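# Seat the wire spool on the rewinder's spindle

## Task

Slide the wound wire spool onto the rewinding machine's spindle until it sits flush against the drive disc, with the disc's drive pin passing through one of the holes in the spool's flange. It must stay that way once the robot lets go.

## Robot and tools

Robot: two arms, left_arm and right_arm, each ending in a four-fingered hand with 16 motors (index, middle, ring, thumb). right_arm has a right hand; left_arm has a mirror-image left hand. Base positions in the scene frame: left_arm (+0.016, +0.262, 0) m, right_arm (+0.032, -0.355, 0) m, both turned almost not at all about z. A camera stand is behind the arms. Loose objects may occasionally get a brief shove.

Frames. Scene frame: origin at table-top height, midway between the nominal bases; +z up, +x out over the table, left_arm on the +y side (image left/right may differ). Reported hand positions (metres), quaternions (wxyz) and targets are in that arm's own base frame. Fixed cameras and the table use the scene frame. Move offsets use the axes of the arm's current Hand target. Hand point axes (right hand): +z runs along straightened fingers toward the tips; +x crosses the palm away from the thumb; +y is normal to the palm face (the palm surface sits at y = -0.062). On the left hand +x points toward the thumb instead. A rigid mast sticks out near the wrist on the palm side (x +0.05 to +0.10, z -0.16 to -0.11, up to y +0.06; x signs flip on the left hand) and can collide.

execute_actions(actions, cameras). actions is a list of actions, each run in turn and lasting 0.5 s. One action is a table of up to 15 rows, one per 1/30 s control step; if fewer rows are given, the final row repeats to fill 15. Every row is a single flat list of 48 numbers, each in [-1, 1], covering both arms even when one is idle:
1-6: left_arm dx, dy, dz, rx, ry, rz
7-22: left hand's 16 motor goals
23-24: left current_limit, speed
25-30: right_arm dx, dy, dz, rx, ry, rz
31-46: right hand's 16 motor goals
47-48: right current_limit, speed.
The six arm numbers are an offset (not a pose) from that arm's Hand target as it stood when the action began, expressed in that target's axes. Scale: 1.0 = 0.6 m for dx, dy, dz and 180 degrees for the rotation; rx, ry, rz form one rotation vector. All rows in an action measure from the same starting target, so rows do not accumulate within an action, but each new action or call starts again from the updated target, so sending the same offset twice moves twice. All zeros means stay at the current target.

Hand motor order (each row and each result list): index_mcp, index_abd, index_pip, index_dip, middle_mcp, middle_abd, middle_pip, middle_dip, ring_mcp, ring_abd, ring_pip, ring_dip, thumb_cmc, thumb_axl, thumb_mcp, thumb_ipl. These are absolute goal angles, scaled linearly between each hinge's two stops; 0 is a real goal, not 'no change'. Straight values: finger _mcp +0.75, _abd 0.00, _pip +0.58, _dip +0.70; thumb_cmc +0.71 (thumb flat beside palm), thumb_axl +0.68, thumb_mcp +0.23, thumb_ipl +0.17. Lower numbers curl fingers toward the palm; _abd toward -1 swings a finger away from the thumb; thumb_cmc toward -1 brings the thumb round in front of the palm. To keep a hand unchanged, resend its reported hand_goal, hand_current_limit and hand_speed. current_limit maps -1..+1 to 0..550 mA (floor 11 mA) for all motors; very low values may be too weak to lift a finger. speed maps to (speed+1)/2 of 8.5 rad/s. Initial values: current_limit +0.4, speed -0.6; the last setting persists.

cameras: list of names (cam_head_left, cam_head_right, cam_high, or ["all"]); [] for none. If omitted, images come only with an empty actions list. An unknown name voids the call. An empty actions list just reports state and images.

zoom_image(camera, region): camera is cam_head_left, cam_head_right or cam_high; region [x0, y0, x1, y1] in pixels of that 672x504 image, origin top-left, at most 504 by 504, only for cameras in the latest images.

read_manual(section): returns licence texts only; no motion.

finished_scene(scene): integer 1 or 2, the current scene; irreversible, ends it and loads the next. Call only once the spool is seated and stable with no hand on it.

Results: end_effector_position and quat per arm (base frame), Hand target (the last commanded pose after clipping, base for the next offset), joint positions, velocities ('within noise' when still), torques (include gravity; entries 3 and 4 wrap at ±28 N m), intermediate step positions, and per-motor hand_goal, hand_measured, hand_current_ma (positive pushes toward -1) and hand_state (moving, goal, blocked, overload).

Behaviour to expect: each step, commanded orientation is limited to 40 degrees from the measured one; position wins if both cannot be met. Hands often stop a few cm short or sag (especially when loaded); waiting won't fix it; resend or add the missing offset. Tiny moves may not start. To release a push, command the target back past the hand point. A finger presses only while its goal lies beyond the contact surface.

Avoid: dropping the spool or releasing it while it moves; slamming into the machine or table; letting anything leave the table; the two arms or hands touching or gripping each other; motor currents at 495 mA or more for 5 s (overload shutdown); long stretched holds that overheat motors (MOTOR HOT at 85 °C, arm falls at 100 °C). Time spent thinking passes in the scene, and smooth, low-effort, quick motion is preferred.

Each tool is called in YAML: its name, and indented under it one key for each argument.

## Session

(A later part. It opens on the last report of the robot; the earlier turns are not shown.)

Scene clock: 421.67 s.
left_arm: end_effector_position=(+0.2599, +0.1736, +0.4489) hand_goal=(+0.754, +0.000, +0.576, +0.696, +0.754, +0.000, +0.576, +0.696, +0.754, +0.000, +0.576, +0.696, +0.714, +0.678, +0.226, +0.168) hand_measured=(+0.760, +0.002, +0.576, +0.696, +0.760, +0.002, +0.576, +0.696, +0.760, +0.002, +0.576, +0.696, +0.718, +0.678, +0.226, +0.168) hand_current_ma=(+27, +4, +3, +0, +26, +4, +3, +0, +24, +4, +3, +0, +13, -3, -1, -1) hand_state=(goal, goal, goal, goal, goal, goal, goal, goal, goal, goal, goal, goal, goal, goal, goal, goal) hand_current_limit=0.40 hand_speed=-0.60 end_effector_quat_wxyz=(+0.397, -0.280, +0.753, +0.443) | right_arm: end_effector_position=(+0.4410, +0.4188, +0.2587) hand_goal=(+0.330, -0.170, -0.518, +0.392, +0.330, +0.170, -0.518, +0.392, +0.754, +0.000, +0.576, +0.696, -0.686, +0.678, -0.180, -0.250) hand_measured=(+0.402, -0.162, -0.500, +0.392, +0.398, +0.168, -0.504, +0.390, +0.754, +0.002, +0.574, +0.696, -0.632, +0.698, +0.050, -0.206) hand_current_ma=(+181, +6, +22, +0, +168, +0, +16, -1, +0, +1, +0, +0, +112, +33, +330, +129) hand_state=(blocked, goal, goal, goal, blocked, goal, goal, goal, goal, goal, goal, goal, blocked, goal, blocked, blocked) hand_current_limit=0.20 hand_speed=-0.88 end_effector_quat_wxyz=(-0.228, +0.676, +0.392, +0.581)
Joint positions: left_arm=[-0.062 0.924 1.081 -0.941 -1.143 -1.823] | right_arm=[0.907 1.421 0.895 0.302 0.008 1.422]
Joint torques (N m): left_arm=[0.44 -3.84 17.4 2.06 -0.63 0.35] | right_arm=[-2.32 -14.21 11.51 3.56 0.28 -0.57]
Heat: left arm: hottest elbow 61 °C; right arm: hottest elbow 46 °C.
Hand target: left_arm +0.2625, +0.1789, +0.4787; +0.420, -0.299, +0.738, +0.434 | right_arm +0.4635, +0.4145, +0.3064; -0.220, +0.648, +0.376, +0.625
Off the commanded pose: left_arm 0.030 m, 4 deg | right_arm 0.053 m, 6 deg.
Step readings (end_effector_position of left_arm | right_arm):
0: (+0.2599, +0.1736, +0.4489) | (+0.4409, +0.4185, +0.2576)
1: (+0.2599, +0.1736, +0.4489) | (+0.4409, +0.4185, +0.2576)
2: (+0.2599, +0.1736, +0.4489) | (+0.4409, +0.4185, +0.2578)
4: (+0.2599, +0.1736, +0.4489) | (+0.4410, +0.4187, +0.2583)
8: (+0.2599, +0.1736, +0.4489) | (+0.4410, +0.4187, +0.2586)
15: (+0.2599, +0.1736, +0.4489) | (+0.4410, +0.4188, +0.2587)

execute_actions:
  actions:
    - [[0,0,0,0,0,0,0.754,0,0.576,0.696,0.754,0,0.576,0.696,0.754,0,0.576,0.696,0.714,0.678,0.226,0.168,0.4,-0.6,-0.001,0.0078,0.0027,0,0,0,0.33,-0.17,-0.518,0.391,0.33,0.17,-0.518,0.391,0.754,0,0.576,0.696,-0.686,0.678,-0.18,-0.25,0.2,-0.88]]
  cameras: ["cam_high","cam_head_left"]

zoom_image:
  camera: "cam_high"
  region: [265, 230, 305, 270]

zoom_image:
  camera: "cam_head_left"
  region: [240, 230, 285, 275]

Scene clock: 422.93 s.
left_arm: end_effector_position=(+0.2599, +0.1736, +0.4489) hand_goal=(+0.754, +0.000, +0.576, +0.696, +0.754, +0.000, +0.576, +0.696, +0.754, +0.000, +0.576, +0.696, +0.714, +0.678, +0.226, +0.168) hand_measured=(+0.760, +0.002, +0.576, +0.696, +0.760, +0.002, +0.576, +0.696, +0.760, +0.002, +0.576, +0.696, +0.718, +0.678, +0.226, +0.168) hand_current_ma=(+27, +4, +3, +0, +26, +4, +3, +0, +24, +4, +3, +0, +13, -3, -1, -1) hand_state=(goal, goal, goal, goal, goal, goal, goal, goal, goal, goal, goal, goal, goal, goal, goal, goal) hand_current_limit=0.40 hand_speed=-0.60 end_effector_quat_wxyz=(+0.397, -0.280, +0.753, +0.443) | right_arm: end_effector_position=(+0.4470, +0.4152, +0.2620) hand_goal=(+0.330, -0.170, -0.518, +0.392, +0.330, +0.170, -0.518, +0.392, +0.754, +0.000, +0.576, +0.696, -0.686, +0.678, -0.180, -0.250) hand_measured=(+0.402, -0.162, -0.500, +0.390, +0.398, +0.168, -0.506, +0.390, +0.754, +0.002, +0.574, +0.696, -0.632, +0.698, +0.050, -0.206) hand_current_ma=(+181, +6, +21, +0, +167, +0, +13, -1, +0, +1, +0, +0, +112, +31, +330, +129) hand_state=(blocked, goal, goal, goal, blocked, goal, goal, goal, goal, goal, goal, goal, blocked, goal, blocked, blocked) hand_current_limit=0.20 hand_speed=-0.88 end_effector_quat_wxyz=(-0.230, +0.673, +0.390, +0.585)
Joint positions: left_arm=[-0.062 0.924 1.081 -0.941 -1.143 -1.823] | right_arm=[0.891 1.421 0.895 0.316 -0.009 1.418]
Joint torques (N m): left_arm=[0.26 -2.96 17.54 1.87 -0.64 0.37] | right_arm=[-2.14 -13.45 11.71 2.99 0.42 -0.48]
Heat: left arm: hottest elbow 61 °C; right arm: hottest elbow 46 °C.
Hand target: left_arm +0.2625, +0.1789, +0.4787; +0.420, -0.299, +0.738, +0.434 | right_arm +0.4681, +0.4127, +0.3064; -0.220, +0.648, +0.376, +0.625
Off the commanded pose: left_arm 0.030 m, 4 deg | right_arm 0.049 m, 6 deg.
Step readings (end_effector_position of left_arm | right_arm):
0: (+0.2599, +0.1736, +0.4489) | (+0.4410, +0.4188, +0.2587)
1: (+0.2599, +0.1736, +0.4489) | (+0.4410, +0.4188, +0.2587)
2: (+0.2599, +0.1736, +0.4489) | (+0.4410, +0.4189, +0.2587)
4: (+0.2599, +0.1736, +0.4489) | (+0.4432, +0.4172, +0.2600)
8: (+0.2599, +0.1736, +0.4489) | (+0.4469, +0.4151, +0.2620)
15: (+0.2599, +0.1736, +0.4489) | (+0.4470, +0.4152, +0.2620)
Images, in order (width x height): cam_head_left 672x504, cam_high 672x504.

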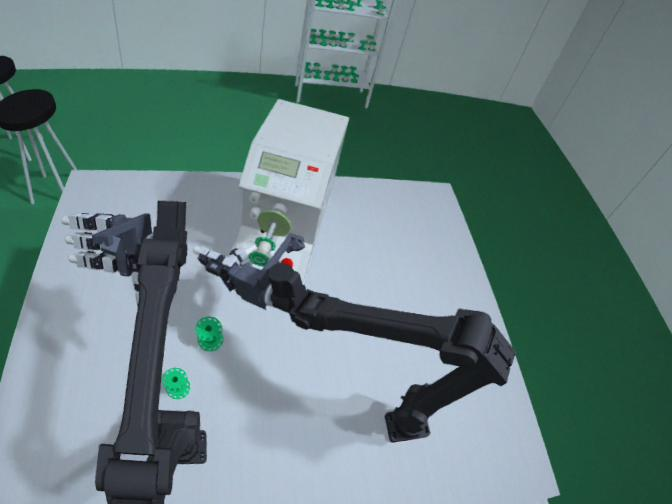

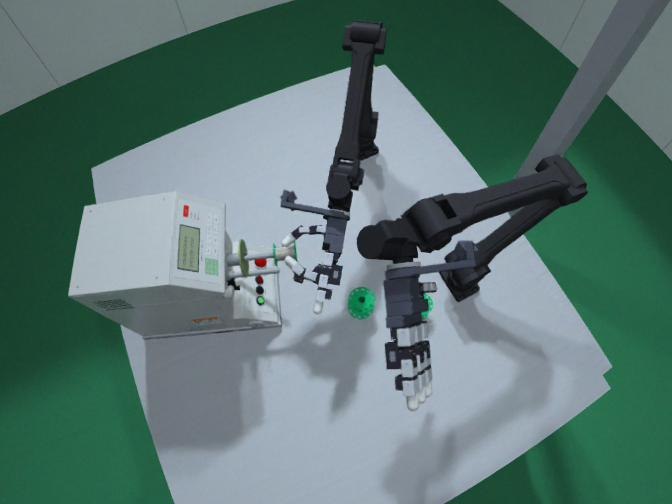

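Scaled by 12.600.

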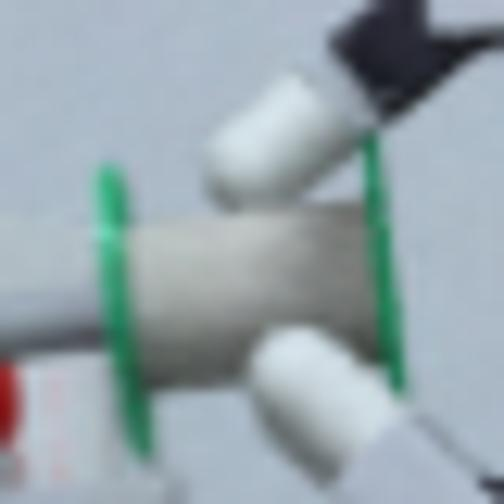

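Scaled by 11.200.

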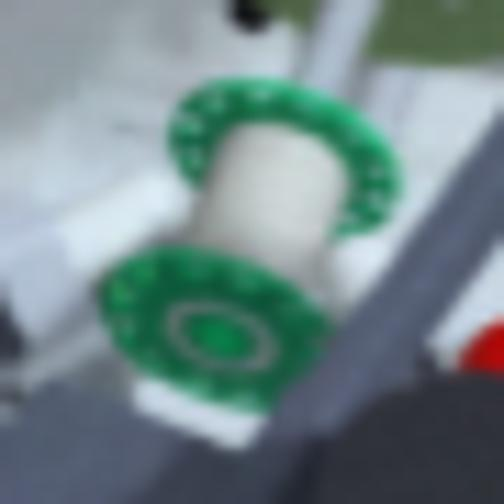

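execute_actions:
  actions:
    - [[0,0,0,0,0,0,0.754,0,0.576,0.696,0.754,0,0.576,0.696,0.754,0,0.576,0.696,0.714,0.678,0.226,0.168,0.4,-0.6,0.0056,0.0031,0.0088,0,0,0,0.33,-0.17,-0.518,0.391,0.33,0.17,-0.518,0.391,0.754,0,0.576,0.696,-0.686,0.678,-0.18,-0.25,0.2,-0.88],[0,0,0,0,0,0,0.754,0,0.576,0.696,0.754,0,0.576,0.696,0.754,0,0.576,0.696,0.714,0.678,0.226,0.168,0.4,-0.6,0.0113,0.0062,0.0177,0,0,0,0.33,-0.17,-0.518,0.391,0.33,0.17,-0.518,0.391,0.754,0,0.576,0.696,-0.686,0.678,-0.18,-0.25,0.2,-0.88]]

Scene clock: 425.87 s.
left_arm: end_effector_position=(+0.2599, +0.1736, +0.4489) hand_goal=(+0.754, +0.000, +0.576, +0.696, +0.754, +0.000, +0.576, +0.696, +0.754, +0.000, +0.576, +0.696, +0.714, +0.678, +0.226, +0.168) hand_measured=(+0.760, +0.002, +0.576, +0.696, +0.760, +0.002, +0.576, +0.696, +0.760, +0.002, +0.576, +0.696, +0.718, +0.678, +0.226, +0.168) hand_current_ma=(+27, +4, +3, +0, +26, +4, +3, +0, +24, +4, +3, +0, +13, -3, -1, -1) hand_state=(goal, goal, goal, goal, goal, goal, goal, goal, goal, goal, goal, goal, goal, goal, goal, goal) hand_current_limit=0.40 hand_speed=-0.60 end_effector_quat_wxyz=(+0.397, -0.280, +0.753, +0.443) | right_arm: end_effector_position=(+0.4524, +0.4137, +0.2611) hand_goal=(+0.330, -0.170, -0.518, +0.392, +0.330, +0.170, -0.518, +0.392, +0.754, +0.000, +0.576, +0.696, -0.686, +0.678, -0.180, -0.250) hand_measured=(+0.402, -0.162, -0.500, +0.390, +0.398, +0.168, -0.506, +0.390, +0.754, +0.002, +0.574, +0.696, -0.632, +0.694, +0.050, -0.206) hand_current_ma=(+181, +6, +21, +0, +167, +0, +13, -1, +0, +1, +0, +0, +112, +26, +330, +129) hand_state=(blocked, goal, goal, goal, blocked, goal, goal, goal, goal, goal, goal, goal, blocked, goal, blocked, blocked) hand_current_limit=0.20 hand_speed=-0.88 end_effector_quat_wxyz=(-0.226, +0.674, +0.390, +0.586)
Joint positions: left_arm=[-0.062 0.924 1.081 -0.941 -1.143 -1.823] | right_arm=[0.882 1.43 0.902 0.316 -0.01 1.412]
Joint torques (N m): left_arm=[0.91 -3.55 17.46 1.94 -0.64 0.39] | right_arm=[-2.26 -13.51 13.86 2.58 0.27 -0.43]
Heat: left arm: hottest elbow 61 °C; right arm: hottest elbow 46 °C.
Hand target: left_arm +0.2625, +0.1789, +0.4787; +0.420, -0.299, +0.738, +0.434 | right_arm +0.4774, +0.4197, +0.3123; -0.220, +0.648, +0.376, +0.625
Off the commanded pose: left_arm 0.030 m, 4 deg | right_arm 0.057 m, 6 deg.
Step readings (end_effector_position of left_arm | right_arm):
0: (+0.2599, +0.1736, +0.4489) | (+0.4470, +0.4152, +0.2620)
1: (+0.2599, +0.1736, +0.4489) | (+0.4470, +0.4152, +0.2620)
2: (+0.2599, +0.1736, +0.4489) | (+0.4471, +0.4151, +0.2618)
4: (+0.2599, +0.1736, +0.4489) | (+0.4475, +0.4150, +0.2612)
8: (+0.2599, +0.1736, +0.4489) | (+0.4501, +0.4142, +0.2609)
15: (+0.2599, +0.1736, +0.4489) | (+0.4524, +0.4137, +0.2611)

execute_actions:
  actions:
    - [[0,0,0,0,0,0,0.754,0,0.576,0.696,0.754,0,0.576,0.696,0.754,0,0.576,0.696,0.714,0.678,0.226,0.168,0.4,-0.6,-0.0006,0.0058,0.0037,0,0,0,0.33,-0.17,-0.518,0.391,0.33,0.17,-0.518,0.391,0.754,0,0.576,0.696,-0.686,0.678,-0.18,-0.25,0.2,-0.88],[0,0,0,0,0,0,0.754,0,0.576,0.696,0.754,0,0.576,0.696,0.754,0,0.576,0.696,0.714,0.678,0.226,0.168,0.4,-0.6,-0.0012,0.0115,0.0075,0,0,0,0.33,-0.17,-0.518,0.391,0.33,0.17,-0.518,0.391,0.754,0,0.576,0.696,-0.686,0.678,-0.18,-0.25,0.2,-0.88]]

Scene clock: 427.13 s.
left_arm: end_effector_position=(+0.2599, +0.1736, +0.4489) hand_goal=(+0.754, +0.000, +0.576, +0.696, +0.754, +0.000, +0.576, +0.696, +0.754, +0.000, +0.576, +0.696, +0.714, +0.678, +0.226, +0.168) hand_measured=(+0.760, +0.002, +0.576, +0.696, +0.760, +0.002, +0.576, +0.696, +0.760, +0.002, +0.576, +0.696, +0.718, +0.678, +0.226, +0.168) hand_current_ma=(+27, +4, +3, +0, +26, +4, +3, +0, +24, +4, +3, +0, +13, -3, -1, -1) hand_state=(goal, goal, goal, goal, goal, goal, goal, goal, goal, goal, goal, goal, goal, goal, goal, goal) hand_current_limit=0.40 hand_speed=-0.60 end_effector_quat_wxyz=(+0.397, -0.280, +0.753, +0.443) | right_arm: end_effector_position=(+0.4548, +0.4132, +0.2614) hand_goal=(+0.330, -0.170, -0.518, +0.392, +0.330, +0.170, -0.518, +0.392, +0.754, +0.000, +0.576, +0.696, -0.686, +0.678, -0.180, -0.250) hand_measured=(+0.402, -0.162, -0.500, +0.390, +0.398, +0.168, -0.506, +0.390, +0.754, +0.002, +0.574, +0.696, -0.632, +0.694, +0.050, -0.206) hand_current_ma=(+181, +6, +21, +0, +167, +0, +13, -1, +0, +1, +0, +0, +112, +26, +330, +129) hand_state=(blocked, goal, goal, goal, blocked, goal, goal, goal, goal, goal, goal, goal, blocked, goal, blocked, blocked) hand_current_limit=0.20 hand_speed=-0.88 end_effector_quat_wxyz=(-0.227, +0.673, +0.390, +0.586)
Joint positions: left_arm=[-0.062 0.924 1.081 -0.941 -1.143 -1.823] | right_arm=[0.876 1.432 0.904 0.316 -0.019 1.412]
Joint torques (N m): left_arm=[1.08 -3.31 17.47 1.99 -0.64 0.36] | right_arm=[-2.61 -12.45 14.54 2.45 0.13 -0.46]
Heat: left arm: hottest elbow 61 °C; right arm: hottest elbow 47 °C.
Hand target: left_arm +0.2625, +0.1789, +0.4787; +0.420, -0.299, +0.738, +0.434 | right_arm +0.4857, +0.4186, +0.3122; -0.220, +0.648, +0.376, +0.625
Off the commanded pose: left_arm 0.030 m, 4 deg | right_arm 0.060 m, 6 deg.
Step readings (end_effector_position of left_arm | right_arm):
0: (+0.2599, +0.1736, +0.4489) | (+0.4524, +0.4137, +0.2611)
1: (+0.2599, +0.1736, +0.4489) | (+0.4524, +0.4137, +0.2611)
2: (+0.2599, +0.1736, +0.4489) | (+0.4526, +0.4138, +0.2611)
4: (+0.2599, +0.1736, +0.4489) | (+0.4539, +0.4134, +0.2612)
8: (+0.2599, +0.1736, +0.4489) | (+0.4547, +0.4133, +0.2614)
15: (+0.2599, +0.1736, +0.4489) | (+0.4546, +0.4134, +0.2614)

execute_actions:
  actions: []
  cameras: ["cam_high","cam_head_left"]

zoom_image:
  camera: "cam_high"
  region: [240, 230, 300, 275]

zoom_image:
  camera: "cam_head_left"
  region: [240, 220, 290, 270]

Scene clock: 427.43 s.
left_arm: end_effector_position=(+0.2599, +0.1736, +0.4489) hand_goal=(+0.754, +0.000, +0.576, +0.696, +0.754, +0.000, +0.576, +0.696, +0.754, +0.000, +0.576, +0.696, +0.714, +0.678, +0.226, +0.168) hand_measured=(+0.760, +0.002, +0.576, +0.696, +0.760, +0.002, +0.576, +0.696, +0.760, +0.002, +0.576, +0.696, +0.718, +0.678, +0.226, +0.168) hand_current_ma=(+27, +4, +3, +0, +26, +4, +3, +0, +24, +4, +3, +0, +13, -3, -1, -1) hand_state=(goal, goal, goal, goal, goal, goal, goal, goal, goal, goal, goal, goal, goal, goal, goal, goal) hand_current_limit=0.40 hand_speed=-0.60 end_effector_quat_wxyz=(+0.397, -0.280, +0.753, +0.443) | right_arm: end_effector_position=(+0.4548, +0.4132, +0.2614) hand_goal=(+0.330, -0.170, -0.518, +0.392, +0.330, +0.170, -0.518, +0.392, +0.754, +0.000, +0.576, +0.696, -0.686, +0.678, -0.180, -0.250) hand_measured=(+0.402, -0.162, -0.500, +0.390, +0.398, +0.168, -0.506, +0.390, +0.754, +0.002, +0.574, +0.696, -0.632, +0.694, +0.050, -0.206) hand_current_ma=(+181, +6, +21, +0, +167, +0, +13, -1, +0, +1, +0, +0, +112, +26, +330, +129) hand_state=(blocked, goal, goal, goal, blocked, goal, goal, goal, goal, goal, goal, goal, blocked, goal, blocked, blocked) hand_current_limit=0.20 hand_speed=-0.88 end_effector_quat_wxyz=(-0.227, +0.673, +0.390, +0.586)
Joint positions: left_arm=[-0.062 0.924 1.081 -0.941 -1.143 -1.823] | right_arm=[0.876 1.432 0.904 0.316 -0.019 1.412]
Joint velocities: within noise
Joint torques (N m): left_arm=[0.21 -3.6 17.47 1.99 -0.59 0.38] | right_arm=[-2.43 -12.63 14.34 2.52 0.09 -0.48]
Heat: left arm: hottest elbow 61 °C; right arm: hottest elbow 47 °C.
Hand target: left_arm +0.2625, +0.1789, +0.4787; +0.420, -0.299, +0.738, +0.434 | right_arm +0.4857, +0.4186, +0.3122; -0.220, +0.648, +0.376, +0.625
Off the commanded pose: left_arm 0.030 m, 4 deg | right_arm 0.060 m, 6 deg.
Images, in order (width x height): cam_head_left 672x504, cam_high 672x504.

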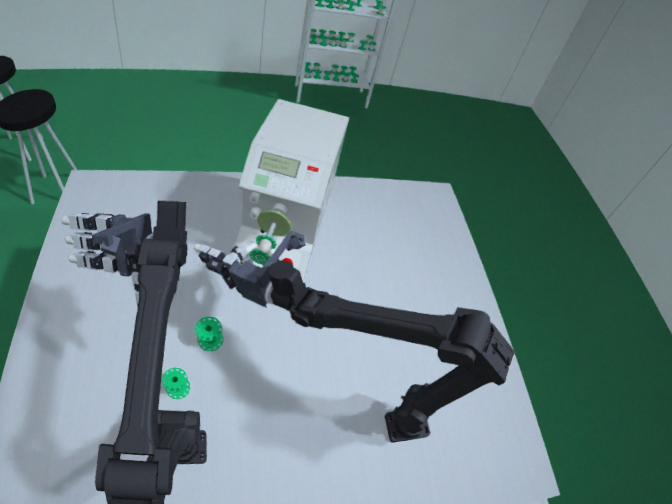

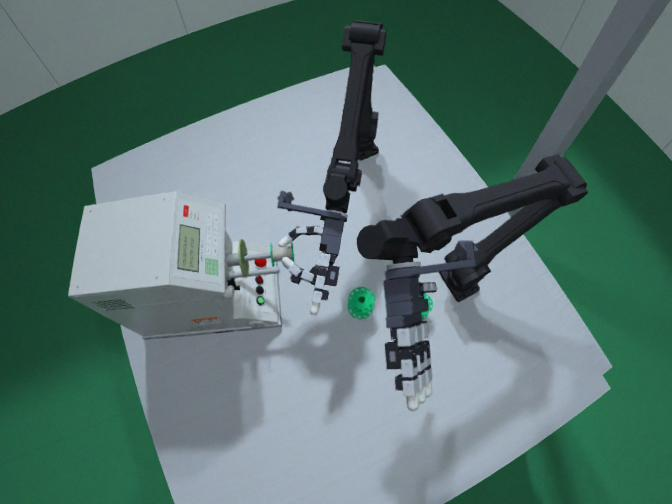

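Scaled by 8.400.

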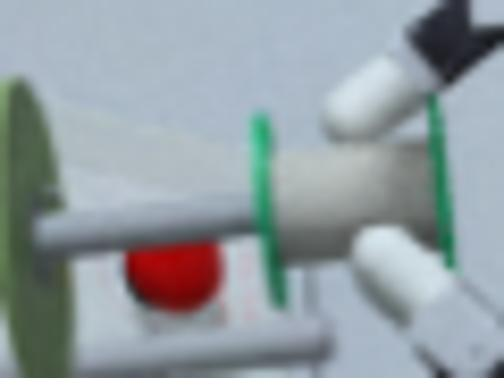

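Scaled by 10.080.

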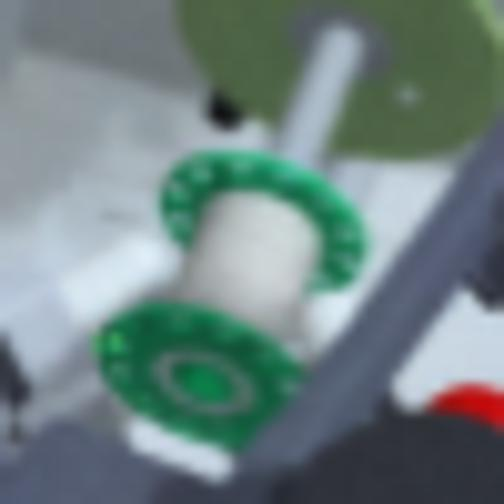

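execute_actions:
  actions:
    - [[0,0,0,0,0,0,0.754,0,0.576,0.696,0.754,0,0.576,0.696,0.754,0,0.576,0.696,0.714,0.678,0.226,0.168,0.4,-0.6,-0.0007,0.0047,0.0016,0,0,0,0.33,-0.17,-0.518,0.391,0.33,0.17,-0.518,0.391,0.754,0,0.576,0.696,-0.686,0.678,-0.18,-0.25,0.2,-0.88],[0,0,0,0,0,0,0.754,0,0.576,0.696,0.754,0,0.576,0.696,0.754,0,0.576,0.696,0.714,0.678,0.226,0.168,0.4,-0.6,-0.0014,0.0094,0.0032,0,0,0,0.33,-0.17,-0.518,0.391,0.33,0.17,-0.518,0.391,0.754,0,0.576,0.696,-0.686,0.678,-0.18,-0.25,0.2,-0.88]]

Scene clock: 429.70 s.
left_arm: end_effector_position=(+0.2599, +0.1736, +0.4489) hand_goal=(+0.754, +0.000, +0.576, +0.696, +0.754, +0.000, +0.576, +0.696, +0.754, +0.000, +0.576, +0.696, +0.714, +0.678, +0.226, +0.168) hand_measured=(+0.760, +0.002, +0.576, +0.696, +0.760, +0.002, +0.576, +0.696, +0.760, +0.002, +0.576, +0.696, +0.718, +0.678, +0.226, +0.168) hand_current_ma=(+27, +4, +3, +0, +26, +4, +3, +0, +24, +4, +3, +0, +13, -3, -1, -1) hand_state=(goal, goal, goal, goal, goal, goal, goal, goal, goal, goal, goal, goal, goal, goal, goal, goal) hand_current_limit=0.40 hand_speed=-0.60 end_effector_quat_wxyz=(+0.397, -0.280, +0.753, +0.443) | right_arm: end_effector_position=(+0.4556, +0.4130, +0.2612) hand_goal=(+0.330, -0.170, -0.518, +0.392, +0.330, +0.170, -0.518, +0.392, +0.754, +0.000, +0.576, +0.696, -0.686, +0.678, -0.180, -0.250) hand_measured=(+0.402, -0.162, -0.500, +0.390, +0.398, +0.168, -0.506, +0.390, +0.754, +0.002, +0.574, +0.696, -0.632, +0.694, +0.050, -0.206) hand_current_ma=(+181, +6, +21, +0, +167, +0, +13, -1, +0, +1, +0, +0, +112, +26, +330, +129) hand_state=(blocked, goal, goal, goal, blocked, goal, goal, goal, goal, goal, goal, goal, blocked, goal, blocked, blocked) hand_current_limit=0.20 hand_speed=-0.88 end_effector_quat_wxyz=(-0.229, +0.673, +0.391, +0.585)
Joint positions: left_arm=[-0.062 0.924 1.081 -0.941 -1.143 -1.823] | right_arm=[0.872 1.432 0.904 0.316 -0.028 1.412]
Joint torques (N m): left_arm=[0.21 -3.6 17.37 1.98 -0.65 0.35] | right_arm=[-2.96 -12.1 14.79 2.51 -0.05 -0.52]
Heat: left arm: hottest elbow 61 °C; right arm: hottest elbow 48 °C.
Hand target: left_arm +0.2625, +0.1789, +0.4787; +0.420, -0.299, +0.738, +0.434 | right_arm +0.4912, +0.4165, +0.3122; -0.220, +0.648, +0.376, +0.625
Off the commanded pose: left_arm 0.030 m, 4 deg | right_arm 0.062 m, 6 deg.
Step readings (end_effector_position of left_arm | right_arm):
0: (+0.2599, +0.1736, +0.4489) | (+0.4548, +0.4132, +0.2614)
1: (+0.2599, +0.1736, +0.4489) | (+0.4548, +0.4132, +0.2614)
2: (+0.2599, +0.1736, +0.4489) | (+0.4547, +0.4133, +0.2613)
4: (+0.2599, +0.1736, +0.4489) | (+0.4553, +0.4130, +0.2613)
8: (+0.2599, +0.1736, +0.4489) | (+0.4555, +0.4130, +0.2612)
15: (+0.2599, +0.1736, +0.4489) | (+0.4556, +0.4130, +0.2612)

execute_actions:
  actions:
    - [[0,0,0,0,0,0,0.754,0,0.576,0.696,0.754,0,0.576,0.696,0.754,0,0.576,0.696,0.714,0.678,0.226,0.168,0.4,-0.6,-0.0037,0.0026,0.0015,0,0,0,0.33,-0.17,-0.518,0.391,0.33,0.17,-0.518,0.391,0.754,0,0.576,0.696,-0.686,0.678,-0.18,-0.25,0.2,-0.88]]

Scene clock: 431.60 s.
left_arm: end_effector_position=(+0.2599, +0.1736, +0.4489) hand_goal=(+0.754, +0.000, +0.576, +0.696, +0.754, +0.000, +0.576, +0.696, +0.754, +0.000, +0.576, +0.696, +0.714, +0.678, +0.226, +0.168) hand_measured=(+0.760, +0.002, +0.576, +0.696, +0.760, +0.002, +0.576, +0.696, +0.760, +0.002, +0.576, +0.696, +0.718, +0.678, +0.226, +0.168) hand_current_ma=(+27, +4, +3, +0, +26, +4, +3, +0, +24, +4, +3, +0, +13, -3, -1, -1) hand_state=(goal, goal, goal, goal, goal, goal, goal, goal, goal, goal, goal, goal, goal, goal, goal, goal) hand_current_limit=0.40 hand_speed=-0.60 end_effector_quat_wxyz=(+0.397, -0.280, +0.753, +0.443) | right_arm: end_effector_position=(+0.4560, +0.4129, +0.2611) hand_goal=(+0.330, -0.170, -0.518, +0.392, +0.330, +0.170, -0.518, +0.392, +0.754, +0.000, +0.576, +0.696, -0.686, +0.678, -0.180, -0.250) hand_measured=(+0.400, -0.162, -0.500, +0.390, +0.398, +0.168, -0.506, +0.390, +0.754, +0.002, +0.574, +0.696, -0.632, +0.694, +0.050, -0.206) hand_current_ma=(+179, +6, +21, +0, +165, +0, +13, -1, +0, +1, +0, +0, +112, +26, +330, +129) hand_state=(blocked, goal, goal, goal, blocked, goal, goal, goal, goal, goal, goal, goal, blocked, goal, blocked, blocked) hand_current_limit=0.20 hand_speed=-0.88 end_effector_quat_wxyz=(-0.231, +0.672, +0.391, +0.585)
Joint positions: left_arm=[-0.062 0.924 1.081 -0.941 -1.143 -1.823] | right_arm=[0.87 1.432 0.904 0.316 -0.032 1.412]
Joint torques (N m): left_arm=[0.32 -3.6 17.36 1.94 -0.61 0.33] | right_arm=[-3.43 -11.69 14.64 2.48 0.02 -0.51]
Heat: left arm: hottest elbow 61 °C; right arm: hottest elbow 48 °C.
Hand target: left_arm +0.2625, +0.1789, +0.4787; +0.420, -0.299, +0.738, +0.434 | right_arm +0.4931, +0.4158, +0.3102; -0.220, +0.648, +0.376, +0.625
Off the commanded pose: left_arm 0.030 m, 4 deg | right_arm 0.062 m, 6 deg.
Step readings (end_effector_position of left_arm | right_arm):
0: (+0.2599, +0.1736, +0.4489) | (+0.4556, +0.4130, +0.2612)
1: (+0.2599, +0.1736, +0.4489) | (+0.4556, +0.4130, +0.2612)
2: (+0.2599, +0.1736, +0.4489) | (+0.4556, +0.4131, +0.2612)
4: (+0.2599, +0.1736, +0.4489) | (+0.4559, +0.4129, +0.2612)
8: (+0.2599, +0.1736, +0.4489) | (+0.4561, +0.4129, +0.2611)
15: (+0.2599, +0.1736, +0.4489) | (+0.4560, +0.4129, +0.2611)

execute_actions:
  actions:
    - [[0,0,0,0,0,0,0.754,0,0.576,0.696,0.754,0,0.576,0.696,0.754,0,0.576,0.696,0.714,0.678,0.226,0.168,0.4,-0.6,-0.0023,0.0040,-0.0125,0,0,0,0.33,-0.17,-0.518,0.391,0.33,0.17,-0.518,0.391,0.754,0,0.576,0.696,-0.686,0.678,-0.18,-0.25,0.2,-0.88]]

Scene clock: 432.97 s.
left_arm: end_effector_position=(+0.2599, +0.1736, +0.4489) hand_goal=(+0.754, +0.000, +0.576, +0.696, +0.754, +0.000, +0.576, +0.696, +0.754, +0.000, +0.576, +0.696, +0.714, +0.678, +0.226, +0.168) hand_measured=(+0.760, +0.002, +0.576, +0.696, +0.760, +0.002, +0.576, +0.696, +0.760, +0.002, +0.576, +0.696, +0.718, +0.678, +0.226, +0.168) hand_current_ma=(+27, +4, +3, +0, +26, +4, +3, +0, +24, +4, +3, +0, +13, -3, -1, -1) hand_state=(goal, goal, goal, goal, goal, goal, goal, goal, goal, goal, goal, goal, goal, goal, goal, goal) hand_current_limit=0.40 hand_speed=-0.60 end_effector_quat_wxyz=(+0.397, -0.280, +0.753, +0.443) | right_arm: end_effector_position=(+0.4564, +0.4130, +0.2610) hand_goal=(+0.330, -0.170, -0.518, +0.392, +0.330, +0.170, -0.518, +0.392, +0.754, +0.000, +0.576, +0.696, -0.686, +0.678, -0.180, -0.250) hand_measured=(+0.400, -0.162, -0.500, +0.390, +0.396, +0.168, -0.506, +0.390, +0.754, +0.002, +0.574, +0.696, -0.632, +0.694, +0.052, -0.206) hand_current_ma=(+175, +6, +20, +0, +161, +0, +13, -1, +0, +1, +0, +0, +112, +26, +330, +129) hand_state=(blocked, goal, goal, goal, blocked, goal, goal, goal, goal, goal, goal, goal, blocked, goal, blocked, blocked) hand_current_limit=0.20 hand_speed=-0.88 end_effector_quat_wxyz=(-0.232, +0.672, +0.392, +0.584)
Joint positions: left_arm=[-0.062 0.924 1.081 -0.941 -1.143 -1.823] | right_arm=[0.868 1.432 0.904 0.316 -0.038 1.412]
Joint torques (N m): left_arm=[0.67 -3.49 17.33 1.83 -0.63 0.37] | right_arm=[-3.72 -13.16 13.3 2.69 0.02 -0.52]
Heat: left arm: hottest elbow 61 °C; right arm: hottest elbow 49 °C.
Hand target: left_arm +0.2625, +0.1789, +0.4787; +0.420, -0.299, +0.738, +0.434 | right_arm +0.4902, +0.4083, +0.3102; -0.220, +0.648, +0.376, +0.625
Off the commanded pose: left_arm 0.030 m, 4 deg | right_arm 0.060 m, 6 deg.
Step readings (end_effector_position of left_arm | right_arm):
0: (+0.2599, +0.1736, +0.4489) | (+0.4560, +0.4129, +0.2611)
1: (+0.2599, +0.1736, +0.4489) | (+0.4560, +0.4129, +0.2611)
2: (+0.2599, +0.1736, +0.4489) | (+0.4561, +0.4129, +0.2611)
4: (+0.2599, +0.1736, +0.4489) | (+0.4562, +0.4130, +0.2611)
8: (+0.2599, +0.1736, +0.4489) | (+0.4564, +0.4130, +0.2610)
15: (+0.2599, +0.1736, +0.4489) | (+0.4564, +0.4130, +0.2610)

execute_actions:
  actions:
    - [[0,0,0,0,0,0,0.754,0,0.576,0.696,0.754,0,0.576,0.696,0.754,0,0.576,0.696,0.714,0.678,0.226,0.168,0.4,-0.6,-0.0013,-0.0083,-0.0024,-0.0019,0.0033,-0.0104,0.33,-0.17,-0.518,0.391,0.33,0.17,-0.518,0.391,0.754,0,0.576,0.696,-0.686,0.678,-0.18,-0.25,0.2,-0.88]]
  cameras: ["all"]

zoom_image:
  camera: "cam_head_right"
  region: [250, 205, 320, 275]

zoom_image:
  camera: "cam_high"
  region: [225, 190, 335, 290]

Scene clock: 437.27 s.
left_arm: end_effector_position=(+0.2599, +0.1736, +0.4489) hand_goal=(+0.754, +0.000, +0.576, +0.696, +0.754, +0.000, +0.576, +0.696, +0.754, +0.000, +0.576, +0.696, +0.714, +0.678, +0.226, +0.168) hand_measured=(+0.760, +0.002, +0.576, +0.696, +0.760, +0.002, +0.576, +0.696, +0.760, +0.002, +0.576, +0.696, +0.718, +0.678, +0.226, +0.168) hand_current_ma=(+27, +4, +3, +0, +26, +4, +3, +0, +24, +4, +3, +0, +13, -3, -1, -1) hand_state=(goal, goal, goal, goal, goal, goal, goal, goal, goal, goal, goal, goal, goal, goal, goal, goal) hand_current_limit=0.40 hand_speed=-0.60 end_effector_quat_wxyz=(+0.397, -0.280, +0.753, +0.443) | right_arm: end_effector_position=(+0.4608, +0.4110, +0.2624) hand_goal=(+0.330, -0.170, -0.518, +0.392, +0.330, +0.170, -0.518, +0.392, +0.754, +0.000, +0.576, +0.696, -0.686, +0.678, -0.180, -0.250) hand_measured=(+0.400, -0.162, -0.504, +0.388, +0.396, +0.168, -0.504, +0.392, +0.754, +0.002, +0.574, +0.696, -0.632, +0.694, +0.052, -0.206) hand_current_ma=(+175, +6, +14, -2, +161, +0, +16, +0, +0, +1, +0, +0, +112, +26, +330, +129) hand_state=(blocked, goal, goal, goal, blocked, goal, goal, goal, goal, goal, goal, goal, blocked, goal, blocked, blocked) hand_current_limit=0.20 hand_speed=-0.88 end_effector_quat_wxyz=(-0.224, +0.668, +0.394, +0.591)
Joint positions: left_arm=[-0.062 0.924 1.081 -0.941 -1.143 -1.823] | right_arm=[0.862 1.439 0.904 0.331 -0.033 1.394]
Joint torques (N m): left_arm=[0.62 -3.14 17.43 1.85 -0.63 0.36] | right_arm=[-2.67 -13.04 12.48 3.12 0.42 -0.64]
Heat: left arm: hottest elbow 61 °C; right arm: hottest elbow 50 °C.
Hand target: left_arm +0.2625, +0.1789, +0.4787; +0.420, -0.299, +0.738, +0.434 | right_arm +0.4856, +0.4101, +0.3087; -0.210, +0.639, +0.383, +0.633
Off the commanded pose: left_arm 0.030 m, 4 deg | right_arm 0.053 m, 6 deg.
Step readings (end_effector_position of left_arm | right_arm):
0: (+0.2599, +0.1736, +0.4489) | (+0.4564, +0.4130, +0.2610)
1: (+0.2599, +0.1736, +0.4489) | (+0.4564, +0.4130, +0.2610)
2: (+0.2599, +0.1736, +0.4489) | (+0.4564, +0.4130, +0.2611)
4: (+0.2599, +0.1736, +0.4489) | (+0.4574, +0.4121, +0.2624)
8: (+0.2599, +0.1736, +0.4489) | (+0.4601, +0.4112, +0.2626)
15: (+0.2599, +0.1736, +0.4489) | (+0.4607, +0.4110, +0.2625)

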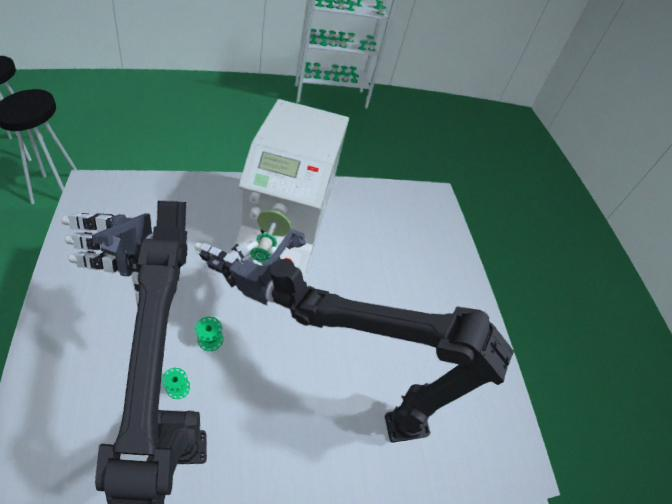

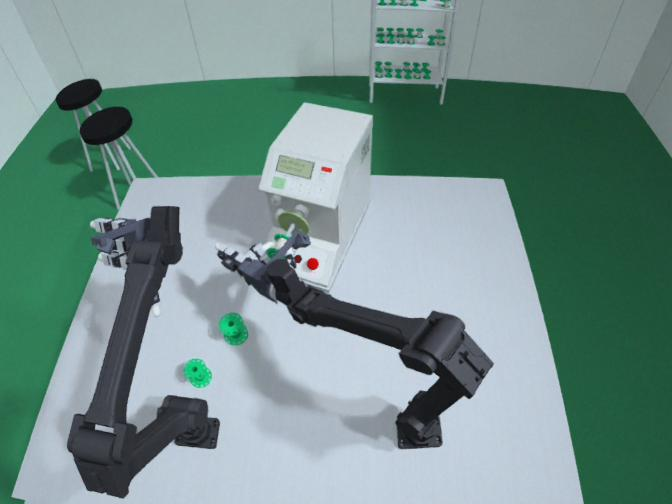

